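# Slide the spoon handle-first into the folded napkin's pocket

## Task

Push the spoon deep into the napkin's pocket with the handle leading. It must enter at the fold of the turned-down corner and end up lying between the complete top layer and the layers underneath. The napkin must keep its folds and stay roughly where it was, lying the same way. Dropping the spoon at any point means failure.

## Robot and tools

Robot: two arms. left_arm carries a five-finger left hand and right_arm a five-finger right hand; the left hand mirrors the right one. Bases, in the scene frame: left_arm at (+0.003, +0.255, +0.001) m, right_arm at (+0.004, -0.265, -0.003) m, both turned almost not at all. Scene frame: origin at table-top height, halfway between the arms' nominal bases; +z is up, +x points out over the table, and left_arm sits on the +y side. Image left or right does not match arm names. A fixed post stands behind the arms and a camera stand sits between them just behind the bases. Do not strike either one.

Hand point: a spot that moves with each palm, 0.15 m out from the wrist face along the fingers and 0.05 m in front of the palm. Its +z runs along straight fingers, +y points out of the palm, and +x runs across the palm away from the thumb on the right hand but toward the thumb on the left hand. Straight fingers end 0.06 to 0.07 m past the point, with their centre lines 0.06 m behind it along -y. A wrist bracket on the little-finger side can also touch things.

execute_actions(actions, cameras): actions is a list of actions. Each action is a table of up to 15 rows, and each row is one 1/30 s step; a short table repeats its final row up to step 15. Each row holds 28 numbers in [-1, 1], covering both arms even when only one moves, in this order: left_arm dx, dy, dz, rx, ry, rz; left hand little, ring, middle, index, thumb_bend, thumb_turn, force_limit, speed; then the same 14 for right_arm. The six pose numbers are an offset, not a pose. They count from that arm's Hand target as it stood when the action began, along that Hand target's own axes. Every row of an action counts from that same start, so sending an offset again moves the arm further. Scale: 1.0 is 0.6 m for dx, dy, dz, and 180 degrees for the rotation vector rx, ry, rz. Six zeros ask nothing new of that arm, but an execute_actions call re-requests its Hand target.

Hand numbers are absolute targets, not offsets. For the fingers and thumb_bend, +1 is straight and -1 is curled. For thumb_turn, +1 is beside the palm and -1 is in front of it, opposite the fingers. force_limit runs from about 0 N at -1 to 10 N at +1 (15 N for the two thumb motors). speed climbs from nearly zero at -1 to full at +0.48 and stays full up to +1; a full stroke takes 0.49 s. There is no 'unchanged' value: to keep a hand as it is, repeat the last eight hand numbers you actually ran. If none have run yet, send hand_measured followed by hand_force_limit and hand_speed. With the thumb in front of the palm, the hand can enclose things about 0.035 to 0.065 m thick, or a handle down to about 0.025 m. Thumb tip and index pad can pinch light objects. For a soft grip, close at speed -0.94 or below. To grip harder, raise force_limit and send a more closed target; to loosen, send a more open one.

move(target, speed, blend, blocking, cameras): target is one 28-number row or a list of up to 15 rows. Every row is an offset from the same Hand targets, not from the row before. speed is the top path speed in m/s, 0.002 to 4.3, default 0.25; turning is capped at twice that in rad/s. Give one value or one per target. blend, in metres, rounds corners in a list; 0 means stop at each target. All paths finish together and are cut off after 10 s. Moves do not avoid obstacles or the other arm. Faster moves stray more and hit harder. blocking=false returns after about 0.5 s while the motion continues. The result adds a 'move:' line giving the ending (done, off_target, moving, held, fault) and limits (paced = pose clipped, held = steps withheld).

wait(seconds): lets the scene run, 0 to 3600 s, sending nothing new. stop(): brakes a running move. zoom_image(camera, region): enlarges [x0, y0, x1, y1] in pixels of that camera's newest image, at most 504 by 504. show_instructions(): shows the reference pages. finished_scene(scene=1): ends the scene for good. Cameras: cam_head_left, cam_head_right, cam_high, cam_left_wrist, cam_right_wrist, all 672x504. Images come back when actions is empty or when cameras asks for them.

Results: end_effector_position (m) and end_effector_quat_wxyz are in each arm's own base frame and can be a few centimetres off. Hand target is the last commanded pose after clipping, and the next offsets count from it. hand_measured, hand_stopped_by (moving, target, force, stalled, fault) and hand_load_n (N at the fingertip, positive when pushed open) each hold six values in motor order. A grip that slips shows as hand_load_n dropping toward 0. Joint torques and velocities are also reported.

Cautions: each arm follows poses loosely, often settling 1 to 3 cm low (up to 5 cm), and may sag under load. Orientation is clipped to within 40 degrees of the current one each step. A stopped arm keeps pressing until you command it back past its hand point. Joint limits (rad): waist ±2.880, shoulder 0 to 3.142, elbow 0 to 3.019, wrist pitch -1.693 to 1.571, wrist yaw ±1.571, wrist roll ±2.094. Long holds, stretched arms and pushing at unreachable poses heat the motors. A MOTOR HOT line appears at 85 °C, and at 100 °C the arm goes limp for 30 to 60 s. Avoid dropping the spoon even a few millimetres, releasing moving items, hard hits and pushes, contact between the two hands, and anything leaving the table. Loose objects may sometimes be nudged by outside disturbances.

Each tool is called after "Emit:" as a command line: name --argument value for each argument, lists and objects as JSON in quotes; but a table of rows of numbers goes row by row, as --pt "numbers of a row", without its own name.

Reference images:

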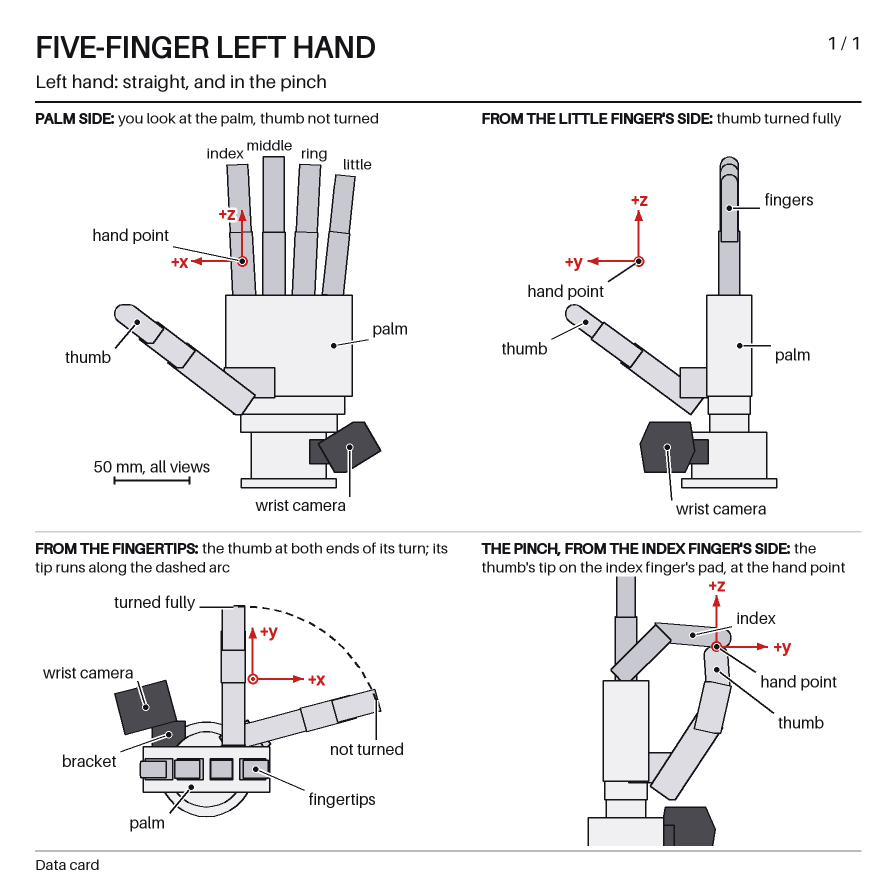

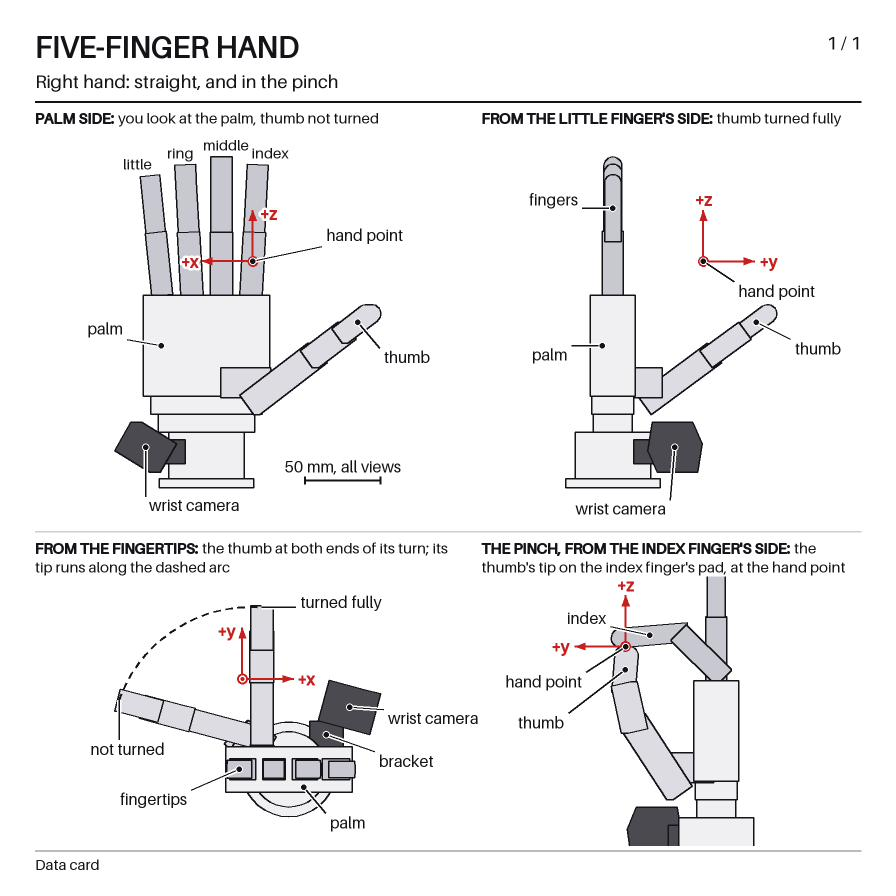

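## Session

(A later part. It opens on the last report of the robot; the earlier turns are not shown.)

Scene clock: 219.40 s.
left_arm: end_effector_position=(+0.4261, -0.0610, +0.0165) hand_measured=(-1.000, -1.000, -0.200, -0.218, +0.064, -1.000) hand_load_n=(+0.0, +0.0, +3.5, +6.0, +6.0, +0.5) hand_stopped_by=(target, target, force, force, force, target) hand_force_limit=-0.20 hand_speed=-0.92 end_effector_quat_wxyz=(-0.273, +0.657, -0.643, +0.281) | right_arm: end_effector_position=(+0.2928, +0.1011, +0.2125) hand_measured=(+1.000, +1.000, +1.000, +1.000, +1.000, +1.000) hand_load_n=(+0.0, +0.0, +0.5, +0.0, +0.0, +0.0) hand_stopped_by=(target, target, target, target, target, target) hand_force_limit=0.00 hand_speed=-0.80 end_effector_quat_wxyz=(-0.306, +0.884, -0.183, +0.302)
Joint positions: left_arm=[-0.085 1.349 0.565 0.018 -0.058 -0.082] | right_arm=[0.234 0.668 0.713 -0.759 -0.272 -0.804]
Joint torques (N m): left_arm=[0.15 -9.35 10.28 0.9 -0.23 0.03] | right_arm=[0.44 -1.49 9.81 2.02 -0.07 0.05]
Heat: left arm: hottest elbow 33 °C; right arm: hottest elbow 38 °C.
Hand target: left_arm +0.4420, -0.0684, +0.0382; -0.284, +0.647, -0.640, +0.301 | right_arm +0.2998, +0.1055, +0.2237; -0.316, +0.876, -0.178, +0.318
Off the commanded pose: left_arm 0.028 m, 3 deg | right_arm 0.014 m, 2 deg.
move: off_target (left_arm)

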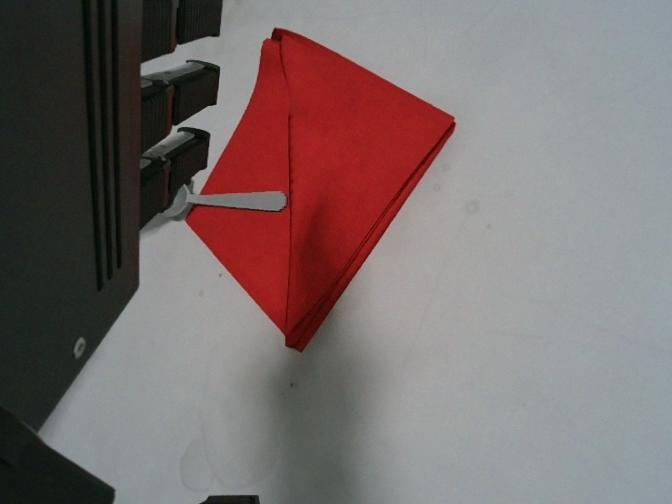

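Emit:
move --target '[0.0344,-0.0073,0.0003,0,0,0,-1,-1,-0.24,-0.24,0.0,-1,-0.2,-0.92,0,0,0,0,0,0,1,1,1,1,1,1,0,-0.8]' --speed 0.03 --cameras '["cam_right_wrist","cam_left_wrist"]'

Emit:
zoom_image --camera "cam_right_wrist" --region '[180, 110, 350, 260]'

Scene clock: 221.20 s.
left_arm: end_effector_position=(+0.4189, -0.0842, +0.0138) hand_measured=(-1.000, -1.000, -0.200, -0.218, +0.064, -1.000) hand_load_n=(+0.0, +0.0, +3.5, +6.0, +5.5, +0.5) hand_stopped_by=(target, target, force, force, force, target) hand_force_limit=-0.20 hand_speed=-0.92 end_effector_quat_wxyz=(-0.268, +0.647, -0.658, +0.277) | right_arm: end_effector_position=(+0.2928, +0.1011, +0.2125) hand_measured=(+1.000, +1.000, +1.000, +1.000, +1.000, +1.000) hand_load_n=(+0.0, +0.0, +0.0, +0.0, +0.0, +0.0) hand_stopped_by=(target, target, target, target, target, target) hand_force_limit=0.00 hand_speed=-0.80 end_effector_quat_wxyz=(-0.306, +0.884, -0.183, +0.302)
Joint positions: left_arm=[-0.154 1.349 0.565 0.001 -0.092 -0.098] | right_arm=[0.234 0.668 0.713 -0.759 -0.272 -0.804]
Joint torques (N m): left_arm=[0.21 -9.11 11.78 0.9 -0.26 -0.17] | right_arm=[0.44 -1.38 9.8 2.02 -0.07 0.04]
Heat: left arm: hottest elbow 33 °C; right arm: hottest elbow 38 °C.
Hand target: left_arm +0.4450, -0.0889, +0.0419; -0.284, +0.647, -0.640, +0.301 | right_arm +0.2998, +0.1055, +0.2237; -0.316, +0.876, -0.178, +0.318
Off the commanded pose: left_arm 0.039 m, 4 deg | right_arm 0.014 m, 2 deg.
move: off_target (left_arm)
Images, in order (width x height): cam_left_wrist 672x504, cam_right_wrist 672x504.

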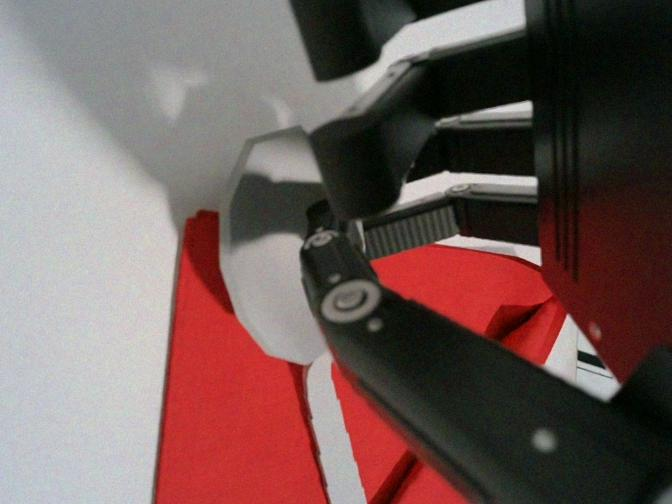

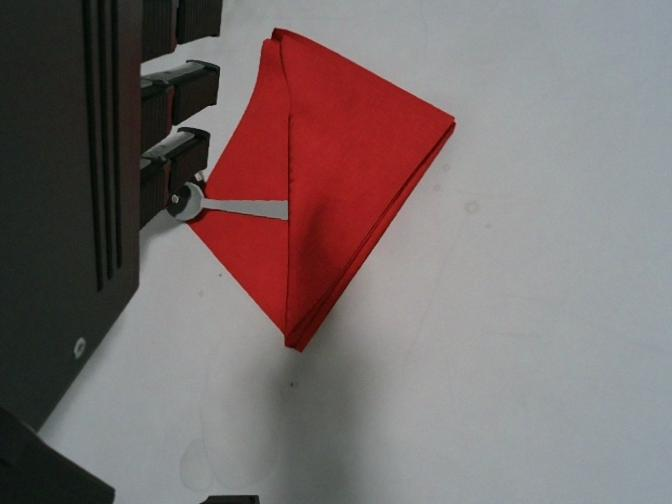

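Scaled by 2.965 from the camera's image (finer frame: 960x720).

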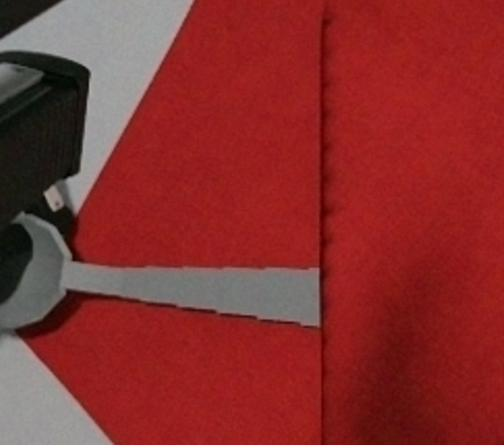

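Emit:
move --target '[0.0007,-0.0025,-0.0352,0,0,0,-1,-1,-0.24,-0.24,0.0,-1,-0.2,-0.92,0,0,0,0,0,0,1,1,1,1,1,1,0,-0.8]' --speed 0.03 --cameras '["cam_right_wrist"]'

Emit:
zoom_image --camera "cam_right_wrist" --region '[140, 110, 350, 300]'

Scene clock: 223.07 s.
left_arm: end_effector_position=(+0.4131, -0.0826, +0.0330) hand_measured=(-1.000, -1.000, -0.200, -0.218, +0.064, -1.000) hand_load_n=(+0.0, +0.0, +3.5, +6.0, +6.0, +0.5) hand_stopped_by=(target, target, force, force, force, target) hand_force_limit=-0.20 hand_speed=-0.92 end_effector_quat_wxyz=(-0.272, +0.648, -0.654, +0.280) | right_arm: end_effector_position=(+0.2928, +0.1011, +0.2125) hand_measured=(+1.000, +1.000, +1.000, +1.000, +1.000, +1.000) hand_load_n=(+0.0, +0.0, +0.0, +0.0, +0.0, +0.0) hand_stopped_by=(target, target, target, target, target, target) hand_force_limit=0.00 hand_speed=-0.80 end_effector_quat_wxyz=(-0.306, +0.884, -0.183, +0.302)
Joint positions: left_arm=[-0.154 1.278 0.565 -0.059 -0.097 -0.103] | right_arm=[0.234 0.668 0.713 -0.759 -0.272 -0.804]
Joint torques (N m): left_arm=[0.15 -8.82 10.92 0.96 -0.25 -0.18] | right_arm=[0.38 -1.49 9.8 2.02 -0.07 0.04]
Heat: left arm: hottest elbow 33 °C; right arm: hottest elbow 38 °C.
Hand target: left_arm +0.4301, -0.0890, +0.0569; -0.284, +0.647, -0.640, +0.301 | right_arm +0.2998, +0.1055, +0.2237; -0.316, +0.876, -0.178, +0.318
Off the commanded pose: left_arm 0.030 m, 3 deg | right_arm 0.014 m, 2 deg.
move: off_target (left_arm)

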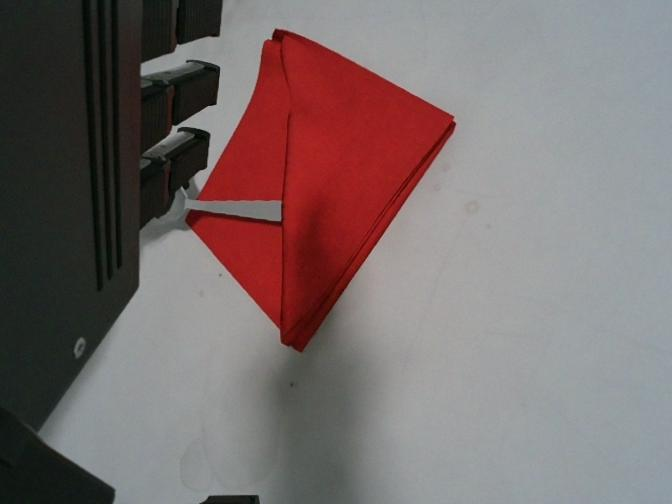

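Scaled by 2.400 from the camera's image (finer frame: 960x720).

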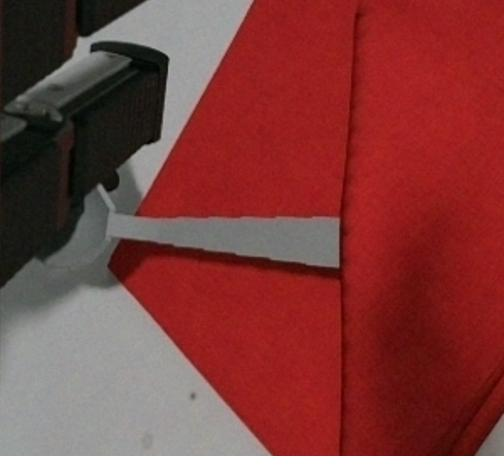

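Emit:
move --target '[-0.0012,0.0417,0.0231,0,0,0,-1,-1,-0.24,-0.24,0.0,-1,-0.2,-0.92,0,0,0,0,0,0,1,1,1,1,1,1,0,-0.8]' --speed 0.04 --cameras '["cam_right_wrist"]'

Emit:
zoom_image --camera "cam_right_wrist" --region '[140, 110, 350, 300]'

Scene clock: 224.87 s.
left_arm: end_effector_position=(+0.4161, -0.0826, +0.0238) hand_measured=(-1.000, -1.000, -0.200, -0.218, +0.064, -1.000) hand_load_n=(+0.0, +0.0, +3.5, +6.5, +6.0, +0.5) hand_stopped_by=(target, target, force, force, force, target) hand_force_limit=-0.20 hand_speed=-0.92 end_effector_quat_wxyz=(-0.279, +0.646, -0.650, +0.287) | right_arm: end_effector_position=(+0.2928, +0.1011, +0.2125) hand_measured=(+1.000, +1.000, +1.000, +1.000, +1.000, +1.000) hand_load_n=(+0.0, +0.0, +0.0, +0.0, +0.0, +0.0) hand_stopped_by=(target, target, target, target, target, target) hand_force_limit=0.00 hand_speed=-0.80 end_effector_quat_wxyz=(-0.306, +0.884, -0.183, +0.302)
Joint positions: left_arm=[-0.154 1.306 0.545 0.008 -0.1 -0.105] | right_arm=[0.234 0.668 0.713 -0.759 -0.272 -0.804]
Joint torques (N m): left_arm=[0.15 -6.59 7.94 2.29 -0.24 -0.17] | right_arm=[0.38 -1.38 9.78 2.04 -0.06 0.03]
Heat: left arm: hottest elbow 33 °C; right arm: hottest elbow 38 °C.
Hand target: left_arm +0.4240, -0.0889, +0.0289; -0.284, +0.647, -0.640, +0.301 | right_arm +0.2998, +0.1055, +0.2237; -0.316, +0.876, -0.178, +0.318
Off the commanded pose: left_arm 0.011 m, 2 deg | right_arm 0.014 m, 2 deg.
move: off_target (left_arm)

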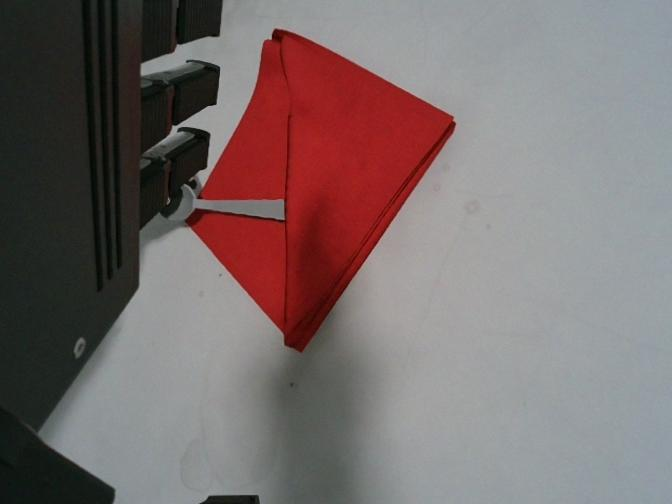

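Scaled by 2.400 from the camera's image (finer frame: 960x720).

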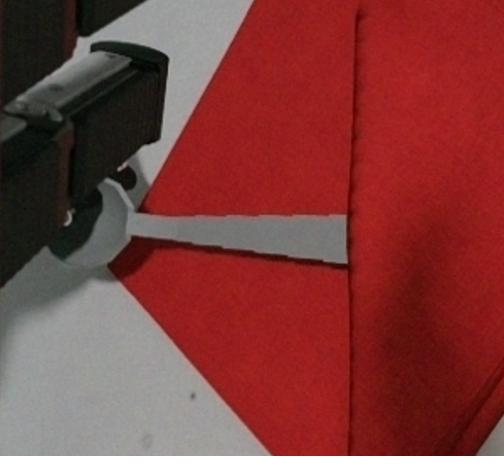

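Emit:
move --target '[0.05,0.001,0.0008,0,0,0,-1,-1,-0.24,-0.24,0.0,-1,-0.2,-0.92,0,0,0,0,0,0,1,1,1,1,1,1,0,-0.8]' --speed 0.04 --cameras '["cam_right_wrist","cam_left_wrist"]'

Emit:
zoom_image --camera "cam_right_wrist" --region '[140, 110, 350, 300]'

Scene clock: 226.87 s.
left_arm: end_effector_position=(+0.4090, -0.1148, +0.0184) hand_measured=(-1.000, -1.000, -0.200, -0.218, +0.064, -1.000) hand_load_n=(+0.0, +0.0, +3.5, +6.5, +6.0, +0.5) hand_stopped_by=(target, target, force, force, force, target) hand_force_limit=-0.20 hand_speed=-0.92 end_effector_quat_wxyz=(-0.276, +0.643, -0.655, +0.285) | right_arm: end_effector_position=(+0.2928, +0.1011, +0.2125) hand_measured=(+1.000, +1.000, +1.000, +1.000, +1.000, +1.000) hand_load_n=(+0.0, -0.5, +0.0, +0.0, +0.0, +0.0) hand_stopped_by=(target, target, target, target, target, target) hand_force_limit=0.00 hand_speed=-0.80 end_effector_quat_wxyz=(-0.306, +0.884, -0.183, +0.302)
Joint positions: left_arm=[-0.255 1.321 0.545 0.008 -0.167 -0.166] | right_arm=[0.234 0.668 0.713 -0.759 -0.272 -0.804]
Joint torques (N m): left_arm=[0.15 -6.59 9.35 1.98 -0.33 -0.17] | right_arm=[0.5 -1.49 9.77 2.03 -0.06 0.05]
Heat: left arm: hottest elbow 33 °C; right arm: hottest elbow 38 °C.
Hand target: left_arm +0.4240, -0.1189, +0.0289; -0.284, +0.647, -0.640, +0.301 | right_arm +0.2998, +0.1055, +0.2237; -0.316, +0.876, -0.178, +0.318
Off the commanded pose: left_arm 0.019 m, 3 deg | right_arm 0.014 m, 2 deg.
move: off_target (left_arm)
Images, in order (width x height): cam_left_wrist 672x504, cam_right_wrist 672x504.

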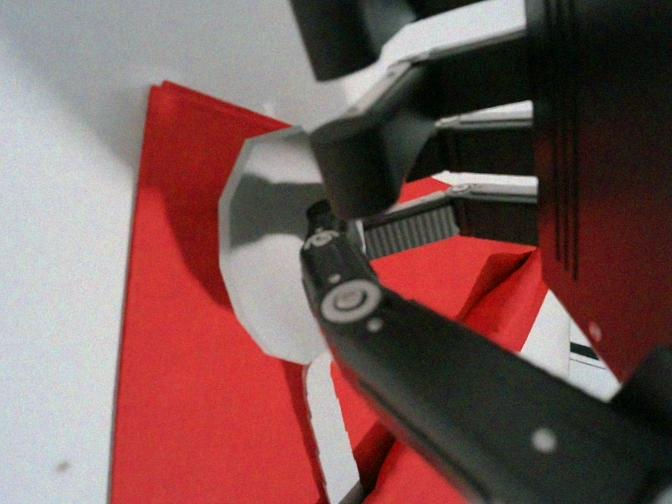

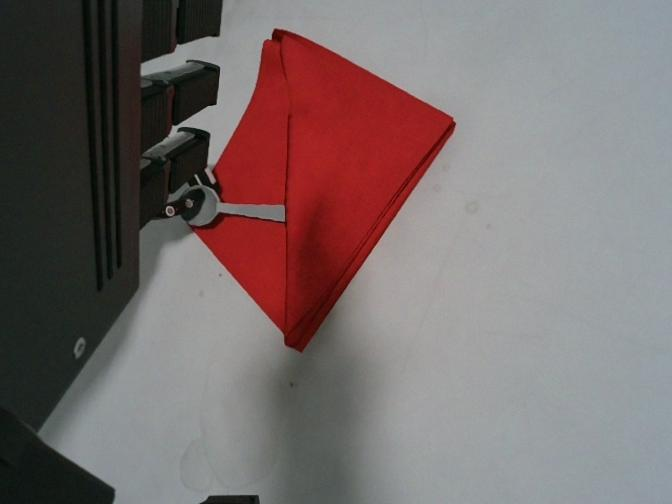

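Scaled by 2.400 from the camera's image (finer frame: 960x720).

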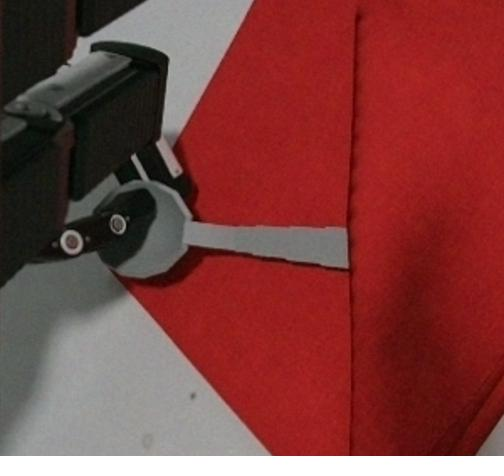

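Emit:
move --target '[0.0503,-0.0109,-0.0007,0,0,0,-1,-1,-0.24,-0.24,0.0,-1,-0.2,-0.92,0,0,0,0,0,0,1,1,1,1,1,1,0,-0.8]' --speed 0.04 --cameras '["cam_right_wrist","cam_left_wrist"]'

Emit:
zoom_image --camera "cam_right_wrist" --region '[140, 110, 350, 300]'

Scene clock: 228.87 s.
left_arm: end_effector_position=(+0.4047, -0.1410, +0.0161) hand_measured=(-1.000, -1.000, -0.200, -0.218, +0.064, -1.000) hand_load_n=(+0.0, +0.5, +3.5, +6.5, +6.0, +0.5) hand_stopped_by=(target, target, force, force, force, target) hand_force_limit=-0.20 hand_speed=-0.92 end_effector_quat_wxyz=(-0.277, +0.642, -0.656, +0.283) | right_arm: end_effector_position=(+0.2928, +0.1011, +0.2125) hand_measured=(+1.000, +1.000, +1.000, +1.000, +1.000, +1.000) hand_load_n=(-0.5, +0.0, +0.0, +0.0, +0.0, +0.0) hand_stopped_by=(target, target, target, target, target, target) hand_force_limit=0.00 hand_speed=-0.80 end_effector_quat_wxyz=(-0.306, +0.884, -0.183, +0.302)
Joint positions: left_arm=[-0.338 1.338 0.555 0.001 -0.227 -0.221] | right_arm=[0.234 0.668 0.713 -0.759 -0.272 -0.804]
Joint torques (N m): left_arm=[0.21 -7.06 11.82 0.91 -0.38 -0.17] | right_arm=[0.5 -1.49 9.78 1.99 -0.08 0.05]
Heat: left arm: hottest elbow 33 °C; right arm: hottest elbow 38 °C.
Hand target: left_arm +0.4280, -0.1490, +0.0349; -0.284, +0.647, -0.640, +0.301 | right_arm +0.2998, +0.1055, +0.2237; -0.316, +0.876, -0.178, +0.318
Off the commanded pose: left_arm 0.031 m, 3 deg | right_arm 0.014 m, 2 deg.
move: off_target (left_arm)
Images, in order (width x height): cam_left_wrist 672x504, cam_right_wrist 672x504.

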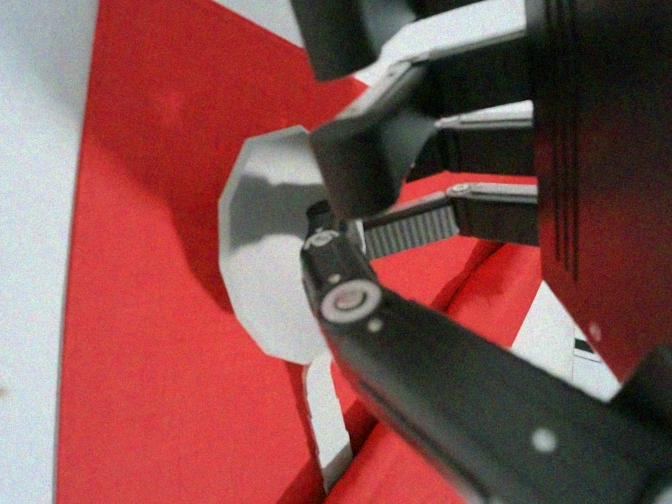

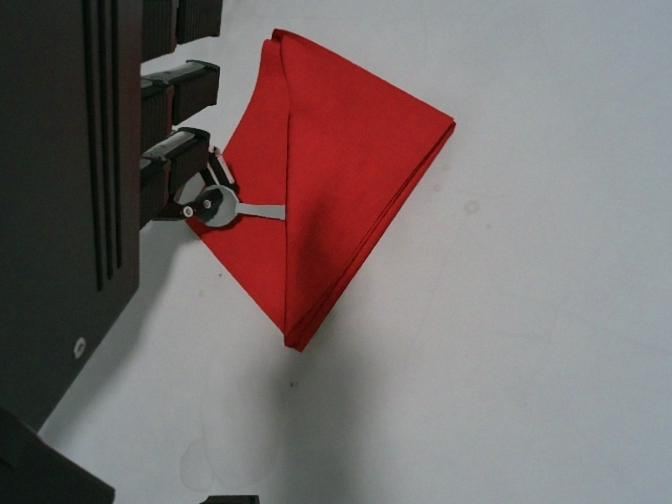

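Scaled by 2.400 from the camera's image (finer frame: 960x720).

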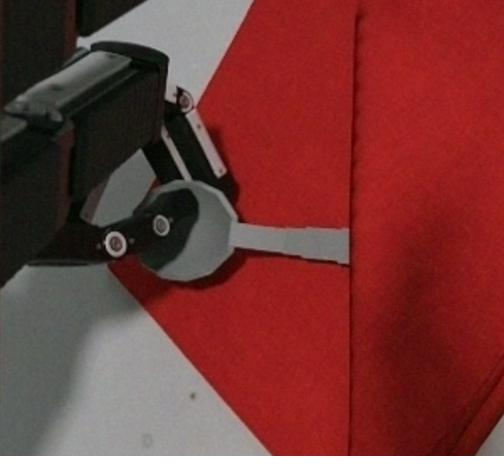

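Emit:
move --target '[0.0418,-0.0030,-0.0026,0,0,0,-1,-1,-0.24,-0.24,0.0,-1,-0.2,-0.92,0,0,0,0,0,0,1,1,1,1,1,1,0,-0.8]' --speed 0.04 --cameras '["cam_right_wrist","cam_left_wrist"]'

Emit:
zoom_image --camera "cam_right_wrist" --region '[160, 110, 370, 300]'

Scene clock: 230.97 s.
left_arm: end_effector_position=(+0.4058, -0.1631, +0.0191) hand_measured=(-1.000, -1.000, -0.200, -0.218, +0.064, -1.000) hand_load_n=(+0.0, +0.0, +4.0, +6.5, +6.0, +0.5) hand_stopped_by=(target, target, force, force, force, target) hand_force_limit=-0.20 hand_speed=-0.92 end_effector_quat_wxyz=(-0.278, +0.643, -0.655, +0.282) | right_arm: end_effector_position=(+0.2928, +0.1011, +0.2125) hand_measured=(+1.000, +1.000, +1.000, +1.000, +1.000, +1.000) hand_load_n=(+0.0, +0.0, +0.0, +0.0, +0.0, +0.0) hand_stopped_by=(target, target, target, target, target, target) hand_force_limit=0.00 hand_speed=-0.80 end_effector_quat_wxyz=(-0.306, +0.884, -0.183, +0.302)
Joint positions: left_arm=[-0.402 1.355 0.585 -0.024 -0.278 -0.27] | right_arm=[0.234 0.668 0.713 -0.759 -0.272 -0.804]
Joint torques (N m): left_arm=[0.21 -7 11.88 0.9 -0.42 -0.18] | right_arm=[0.38 -1.49 9.8 2.03 -0.07 0.05]
Heat: left arm: hottest elbow 34 °C; right arm: hottest elbow 38 °C.
Hand target: left_arm +0.4280, -0.1740, +0.0379; -0.284, +0.647, -0.640, +0.301 | right_arm +0.2998, +0.1055, +0.2237; -0.316, +0.876, -0.178, +0.318
Off the commanded pose: left_arm 0.031 m, 3 deg | right_arm 0.014 m, 2 deg.
move: off_target (left_arm)
Images, in order (width x height): cam_left_wrist 672x504, cam_right_wrist 672x504.

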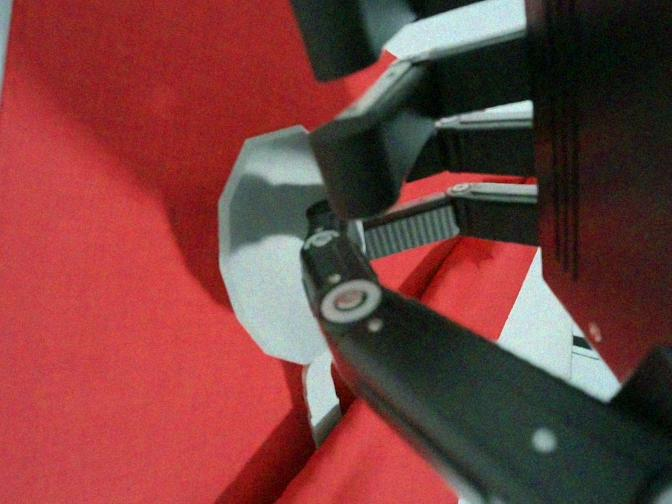

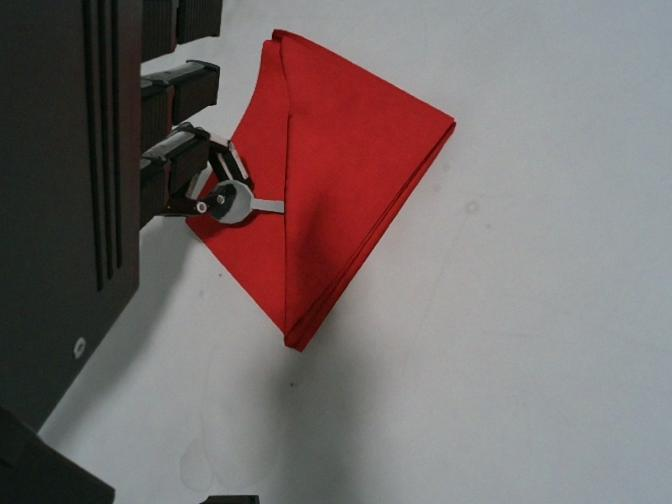

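Scaled by 2.400 from the camera's image (finer frame: 960x720).

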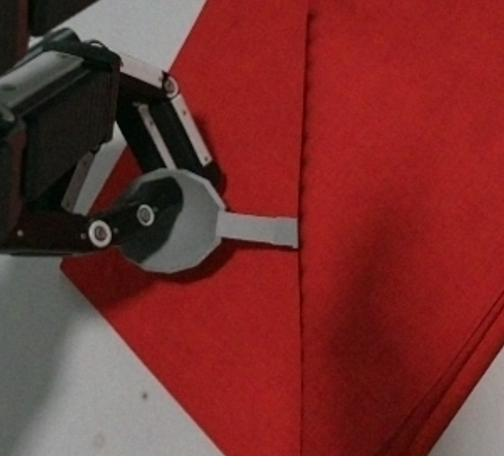

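Emit:
move --target '[0.05,0.001,0.0008,0,0,0,-1,-1,-0.24,-0.24,0.0,-1,-0.2,-0.92,0,0,0,0,0,0,1,1,1,1,1,1,0,-0.8]' --speed 0.04 --cameras '["cam_right_wrist","cam_left_wrist"]'

Emit:
zoom_image --camera "cam_right_wrist" --region '[160, 110, 370, 300]'

Scene clock: 233.27 s.
left_arm: end_effector_position=(+0.4080, -0.1881, +0.0187) hand_measured=(-1.000, -1.000, -0.200, -0.218, +0.064, -1.000) hand_load_n=(+0.5, +0.0, +3.5, +6.0, +5.5, +0.5) hand_stopped_by=(target, target, force, force, force, target) hand_force_limit=-0.20 hand_speed=-0.92 end_effector_quat_wxyz=(-0.280, +0.646, -0.653, +0.280) | right_arm: end_effector_position=(+0.2928, +0.1011, +0.2125) hand_measured=(+1.000, +1.000, +1.000, +1.000, +1.000, +1.000) hand_load_n=(+0.0, +0.0, +0.0, +0.0, +0.0, +0.0) hand_stopped_by=(target, target, target, target, target, target) hand_force_limit=0.00 hand_speed=-0.80 end_effector_quat_wxyz=(-0.306, +0.884, -0.183, +0.302)
Joint positions: left_arm=[-0.47 1.39 0.621 -0.044 -0.331 -0.325] | right_arm=[0.234 0.668 0.713 -0.759 -0.272 -0.804]
Joint torques (N m): left_arm=[0.21 -7.77 11.93 0.91 -0.46 -0.17] | right_arm=[0.38 -1.67 9.78 1.99 -0.07 0.04]
Heat: left arm: hottest elbow 34 °C; right arm: hottest elbow 38 °C.
Hand target: left_arm +0.4279, -0.2040, +0.0378; -0.284, +0.647, -0.640, +0.301 | right_arm +0.2998, +0.1055, +0.2237; -0.316, +0.876, -0.178, +0.318
Off the commanded pose: left_arm 0.032 m, 3 deg | right_arm 0.014 m, 2 deg.
move: off_target (left_arm)
Images, in order (width x height): cam_left_wrist 672x504, cam_right_wrist 672x504.

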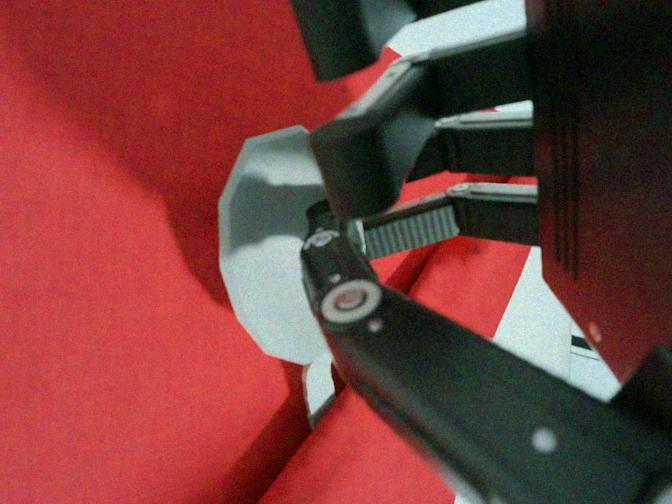

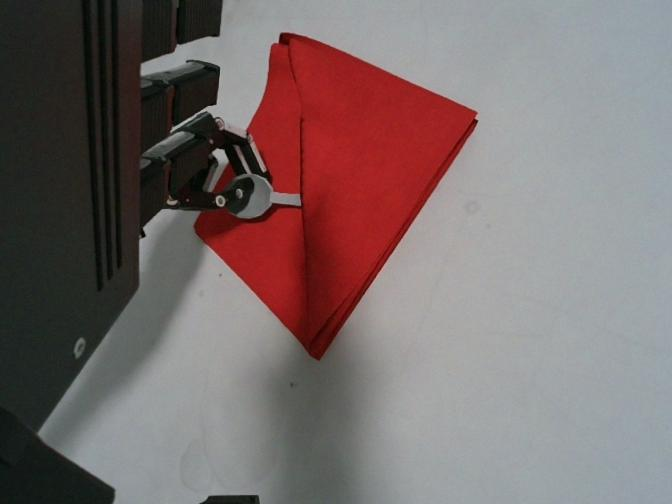

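Scaled by 2.400 from the camera's image (finer frame: 960x720).

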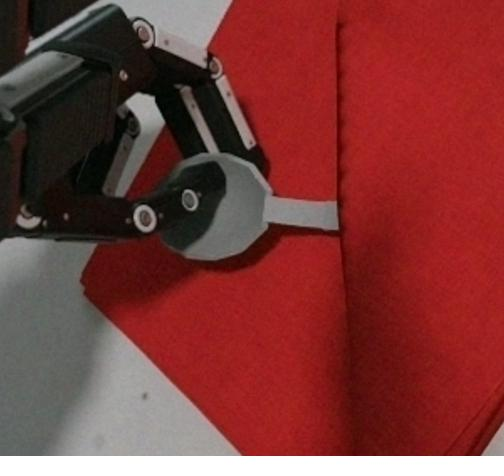

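Emit:
move --target '[-0.037,-0.0007,-0.0006,0,0,0,-1,-1,-0.24,-0.24,0.0,-1,-0.2,-0.92,0,0,0,0,0,0,1,1,1,1,1,1,0,-0.8]' --speed 0.04 --cameras '["cam_right_wrist","cam_left_wrist"]'

Emit:
zoom_image --camera "cam_right_wrist" --region '[160, 110, 370, 300]'

Scene clock: 235.83 s.
left_arm: end_effector_position=(+0.4130, -0.1757, +0.0181) hand_measured=(-1.000, -1.000, -0.200, -0.218, +0.064, -1.000) hand_load_n=(+0.0, +0.5, +4.0, +6.5, +6.0, +1.0) hand_stopped_by=(target, target, force, force, force, target) hand_force_limit=-0.20 hand_speed=-0.92 end_effector_quat_wxyz=(-0.276, +0.652, -0.649, +0.278) | right_arm: end_effector_position=(+0.2928, +0.1011, +0.2125) hand_measured=(+1.000, +1.000, +1.000, +1.000, +1.000, +1.000) hand_load_n=(+0.0, +0.0, +0.0, +0.0, +0.0, +0.0) hand_stopped_by=(target, target, target, target, target, target) hand_force_limit=0.00 hand_speed=-0.80 end_effector_quat_wxyz=(-0.306, +0.884, -0.183, +0.302)
Joint positions: left_arm=[-0.428 1.39 0.621 -0.044 -0.302 -0.312] | right_arm=[0.234 0.668 0.713 -0.759 -0.272 -0.804]
Joint torques (N m): left_arm=[1.2 -9.93 9.58 1.5 0.03 0.07] | right_arm=[0.26 -1.44 9.8 2.06 -0.07 0.05]
Heat: left arm: hottest elbow 34 °C; right arm: hottest elbow 38 °C.
Hand target: left_arm +0.4279, -0.1818, +0.0378; -0.284, +0.647, -0.640, +0.301 | right_arm +0.2998, +0.1055, +0.2237; -0.316, +0.876, -0.178, +0.318
Off the commanded pose: left_arm 0.025 m, 3 deg | right_arm 0.014 m, 2 deg.
move: off_target (left_arm)
Images, in order (width x height): cam_left_wrist 672x504, cam_right_wrist 672x504.

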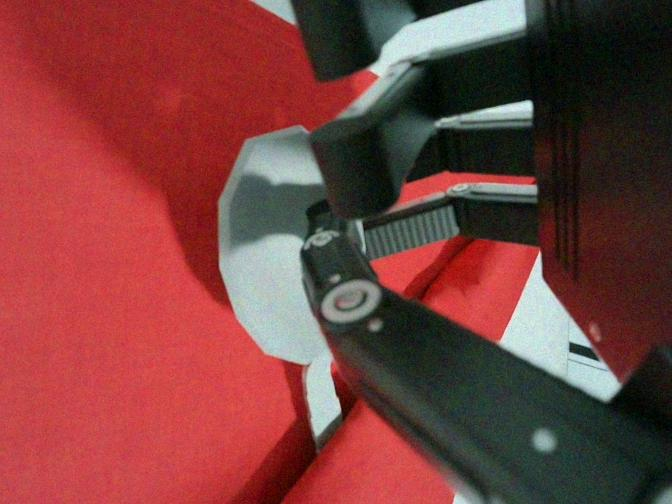

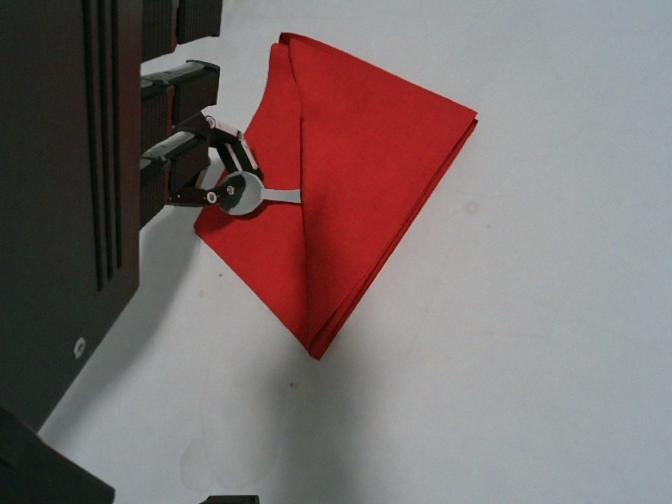

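Scaled by 2.400 from the camera's image (finer frame: 960x720).

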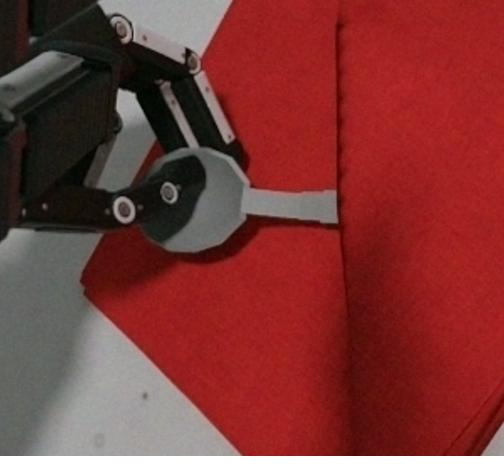

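Emit:
move --target '[-0.0008,0.0307,0.0112,0,0,0,-1,-1,-0.24,-0.24,0.0,-1,-0.2,-0.92,0,0,0,0,0,0,1,1,1,1,1,1,0,-0.8]' --speed 0.03 --cameras '["cam_right_wrist","cam_left_wrist"]'

Emit:
zoom_image --camera "cam_right_wrist" --region '[160, 110, 370, 300]'

Scene clock: 238.50 s.
left_arm: end_effector_position=(+0.4143, -0.1763, +0.0155) hand_measured=(-1.000, -1.000, -0.200, -0.218, +0.064, -1.000) hand_load_n=(+0.0, +0.0, +3.5, +6.5, +6.0, +0.5) hand_stopped_by=(target, target, force, force, force, target) hand_force_limit=-0.20 hand_speed=-0.92 end_effector_quat_wxyz=(-0.279, +0.650, -0.645, +0.288) | right_arm: end_effector_position=(+0.2928, +0.1011, +0.2125) hand_measured=(+1.000, +1.000, +1.000, +1.000, +1.000, +1.000) hand_load_n=(+0.0, +0.0, +0.0, +0.0, +0.0, +0.0) hand_stopped_by=(target, target, target, target, target, target) hand_force_limit=0.00 hand_speed=-0.80 end_effector_quat_wxyz=(-0.306, +0.884, -0.183, +0.302)
Joint positions: left_arm=[-0.428 1.396 0.604 0.002 -0.302 -0.312] | right_arm=[0.234 0.668 0.713 -0.759 -0.272 -0.804]
Joint torques (N m): left_arm=[0.73 -7.94 7.68 2.24 -0.25 0.02] | right_arm=[0.38 -1.44 9.76 2.07 -0.06 0.04]
Heat: left arm: hottest elbow 34 °C; right arm: hottest elbow 38 °C.
Hand target: left_arm +0.4209, -0.1818, +0.0195; -0.284, +0.647, -0.640, +0.301 | right_arm +0.2998, +0.1055, +0.2237; -0.316, +0.876, -0.178, +0.318
Off the commanded pose: left_arm 0.009 m, 2 deg | right_arm 0.014 m, 2 deg.
move: done
Images, in order (width x height): cam_left_wrist 672x504, cam_right_wrist 672x504.

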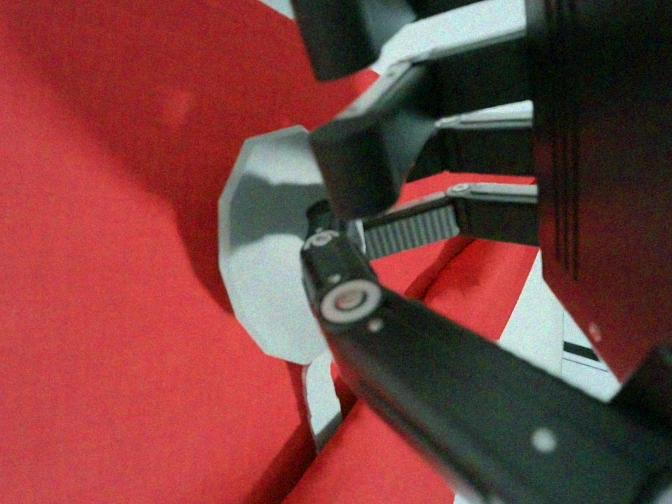

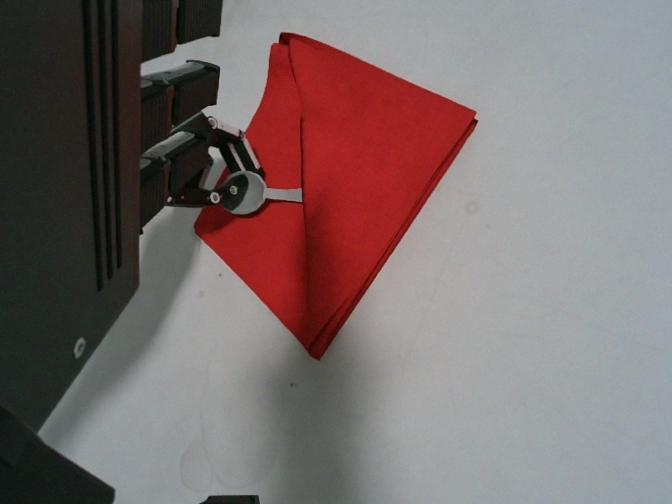

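Scaled by 2.400 from the camera's image (finer frame: 960x720).

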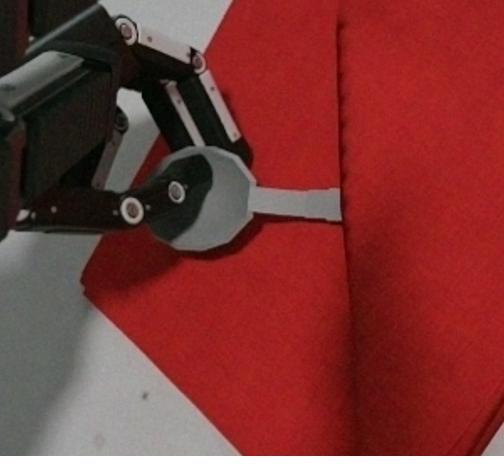

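Emit:
move --pt "0 0.0038 0.0033 0 0 0 -1 -1 -0.24 -0.24 0.0 -1 -0.2 -0.92 0 0 0 0 0 0 1 1 1 1 1 1 0 -0.8" --pt "0.0004 -0.0335 0.0007 0 0 0 -1 -1 -0.24 -0.24 0.0 -1 -0.2 -0.92 0 0 0 0 0 0 1 1 1 1 1 1 0 -0.8" --speed 0.03 --cameras '["cam_right_wrist","cam_left_wrist"]'

Emit:
zoom_image --camera "cam_right_wrist" --region '[160, 110, 370, 300]'

Scene clock: 241.93 s.
left_arm: end_effector_position=(+0.4144, -0.1763, +0.0140) hand_measured=(-1.000, -1.000, -0.200, -0.218, +0.064, -1.000) hand_load_n=(+0.0, +0.0, +3.5, +6.0, +6.0, +0.5) hand_stopped_by=(target, target, force, force, force, target) hand_force_limit=-0.20 hand_speed=-0.92 end_effector_quat_wxyz=(-0.277, +0.650, -0.649, +0.284) | right_arm: end_effector_position=(+0.2928, +0.1011, +0.2125) hand_measured=(+1.000, +1.000, +1.000, +1.000, +1.000, +1.000) hand_load_n=(+0.0, +0.0, +0.0, +0.0, +0.0, +0.0) hand_stopped_by=(target, target, target, target, target, target) hand_force_limit=0.00 hand_speed=-0.80 end_effector_quat_wxyz=(-0.306, +0.884, -0.183, +0.302)
Joint positions: left_arm=[-0.427 1.402 0.612 -0.01 -0.298 -0.307] | right_arm=[0.234 0.668 0.713 -0.759 -0.272 -0.804]
Joint torques (N m): left_arm=[1.44 -9.17 11.17 0.72 0.04 0.09] | right_arm=[0.44 -1.55 9.78 2.03 -0.06 0.04]
Heat: left arm: hottest elbow 34 °C; right arm: hottest elbow 37 °C.
Hand target: left_arm +0.4344, -0.1816, +0.0344; -0.284, +0.647, -0.640, +0.301 | right_arm +0.2998, +0.1055, +0.2237; -0.316, +0.876, -0.178, +0.318
Off the commanded pose: left_arm 0.029 m, 2 deg | right_arm 0.014 m, 2 deg.
move: off_target (left_arm)
Images, in order (width x height): cam_left_wrist 672x504, cam_right_wrist 672x504.

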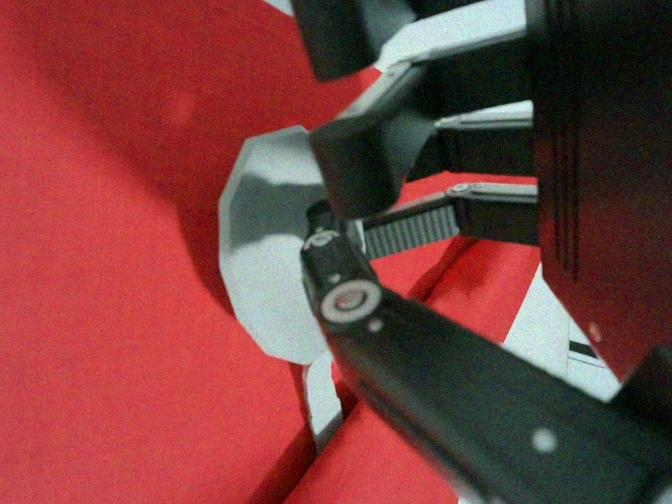

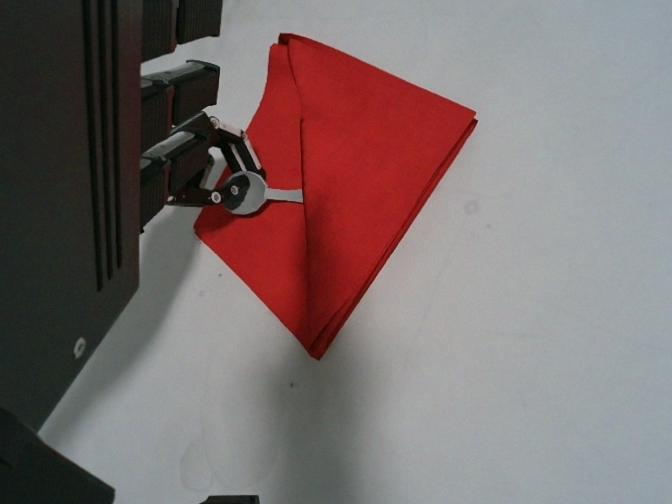

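Scaled by 2.400 from the camera's image (finer frame: 960x720).

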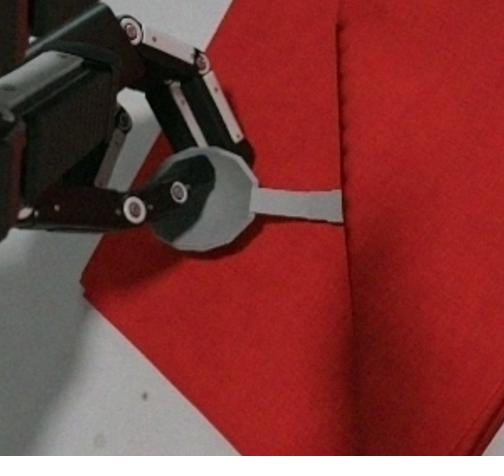

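Emit:
move --target '[0.015,0.0003,0.0002,0,0,0,-1,-1,-0.24,-0.24,0.0,-1,-0.2,-0.92,0,0,0,0,0,0,1,1,1,1,1,1,0,-0.8]' --speed 0.03 --cameras '["cam_right_wrist"]'

Emit:
zoom_image --camera "cam_right_wrist" --region '[160, 110, 370, 300]'

Scene clock: 243.07 s.
left_arm: end_effector_position=(+0.4147, -0.1762, +0.0146) hand_measured=(-1.000, -1.000, -0.200, -0.218, +0.064, -1.000) hand_load_n=(+0.5, +0.0, +3.5, +6.5, +6.0, +0.5) hand_stopped_by=(target, target, force, force, force, target) hand_force_limit=-0.20 hand_speed=-0.92 end_effector_quat_wxyz=(-0.278, +0.650, -0.649, +0.281) | right_arm: end_effector_position=(+0.2928, +0.1011, +0.2125) hand_measured=(+1.000, +1.000, +1.000, +1.000, +1.000, +1.000) hand_load_n=(+0.0, +0.0, -0.5, +0.0, +0.0, +0.0) hand_stopped_by=(target, target, target, target, target, target) hand_force_limit=0.00 hand_speed=-0.80 end_effector_quat_wxyz=(-0.306, +0.884, -0.183, +0.302)
Joint positions: left_arm=[-0.428 1.402 0.617 -0.019 -0.302 -0.307] | right_arm=[0.234 0.668 0.713 -0.759 -0.272 -0.804]
Joint torques (N m): left_arm=[0.03 -8.35 11.64 0.87 -0.44 -0.07] | right_arm=[0.44 -1.49 9.83 2 -0.07 0.05]
Heat: left arm: hottest elbow 34 °C; right arm: hottest elbow 37 °C.
Hand target: left_arm +0.4344, -0.1906, +0.0344; -0.284, +0.647, -0.640, +0.301 | right_arm +0.2998, +0.1055, +0.2237; -0.316, +0.876, -0.178, +0.318
Off the commanded pose: left_arm 0.031 m, 3 deg | right_arm 0.014 m, 2 deg.
move: off_target (left_arm)

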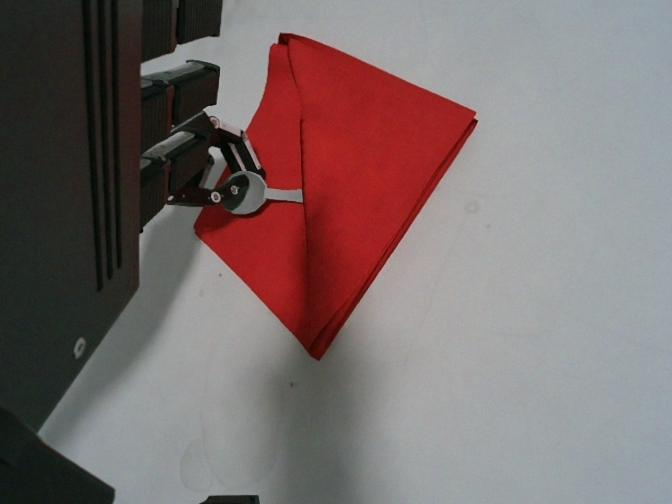

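Scaled by 2.400 from the camera's image (finer frame: 960x720).

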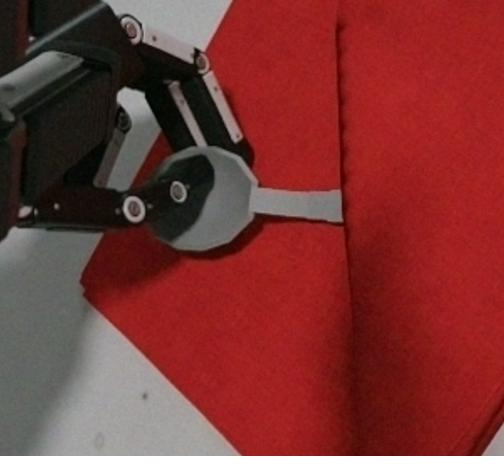

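Emit:
move --target '[0.018,0.0003,0.0002,0,0,0,-1,-1,-0.24,-0.24,0.0,-1,-0.2,-0.92,0,0,0,0,0,0,1,1,1,1,1,1,0,-0.8]' --speed 0.03 --cameras '["cam_right_wrist"]'

Emit:
zoom_image --camera "cam_right_wrist" --region '[160, 110, 370, 300]'

Scene clock: 244.30 s.
left_arm: end_effector_position=(+0.4127, -0.1905, +0.0164) hand_measured=(-1.000, -1.000, -0.200, -0.218, +0.064, -1.000) hand_load_n=(+0.0, +0.0, +3.5, +6.0, +6.0, +0.5) hand_stopped_by=(target, target, force, force, force, target) hand_force_limit=-0.20 hand_speed=-0.92 end_effector_quat_wxyz=(-0.279, +0.642, -0.656, +0.283) | right_arm: end_effector_position=(+0.2928, +0.1011, +0.2125) hand_measured=(+1.000, +1.000, +1.000, +1.000, +1.000, +1.000) hand_load_n=(+0.0, +0.0, +0.0, +0.0, +0.0, +0.0) hand_stopped_by=(target, target, target, target, target, target) hand_force_limit=0.00 hand_speed=-0.80 end_effector_quat_wxyz=(-0.306, +0.884, -0.183, +0.302)
Joint positions: left_arm=[-0.467 1.408 0.629 -0.027 -0.322 -0.315] | right_arm=[0.234 0.668 0.713 -0.759 -0.272 -0.804]
Joint torques (N m): left_arm=[0.21 -7.82 11.75 0.88 -0.46 -0.17] | right_arm=[0.38 -1.49 9.76 2.04 -0.06 0.05]
Heat: left arm: hottest elbow 34 °C; right arm: hottest elbow 37 °C.
Hand target: left_arm +0.4343, -0.2015, +0.0345; -0.284, +0.647, -0.640, +0.301 | right_arm +0.2998, +0.1055, +0.2237; -0.316, +0.876, -0.178, +0.318
Off the commanded pose: left_arm 0.030 m, 3 deg | right_arm 0.014 m, 2 deg.
move: off_target (left_arm)

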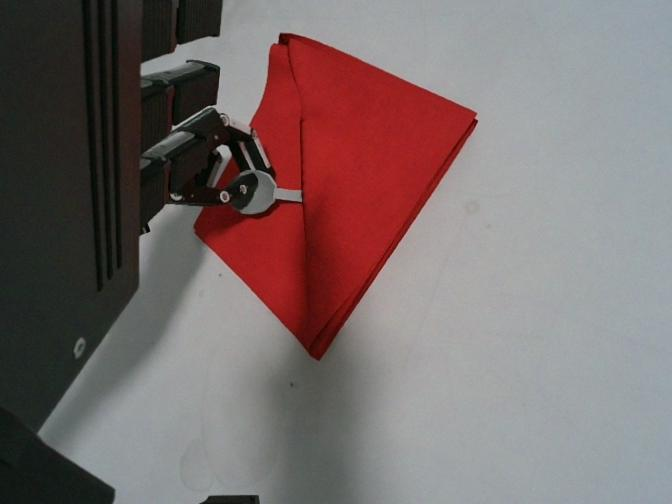

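Scaled by 2.400 from the camera's image (finer frame: 960x720).

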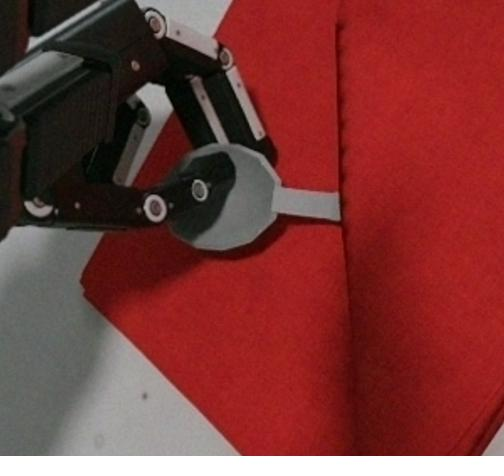

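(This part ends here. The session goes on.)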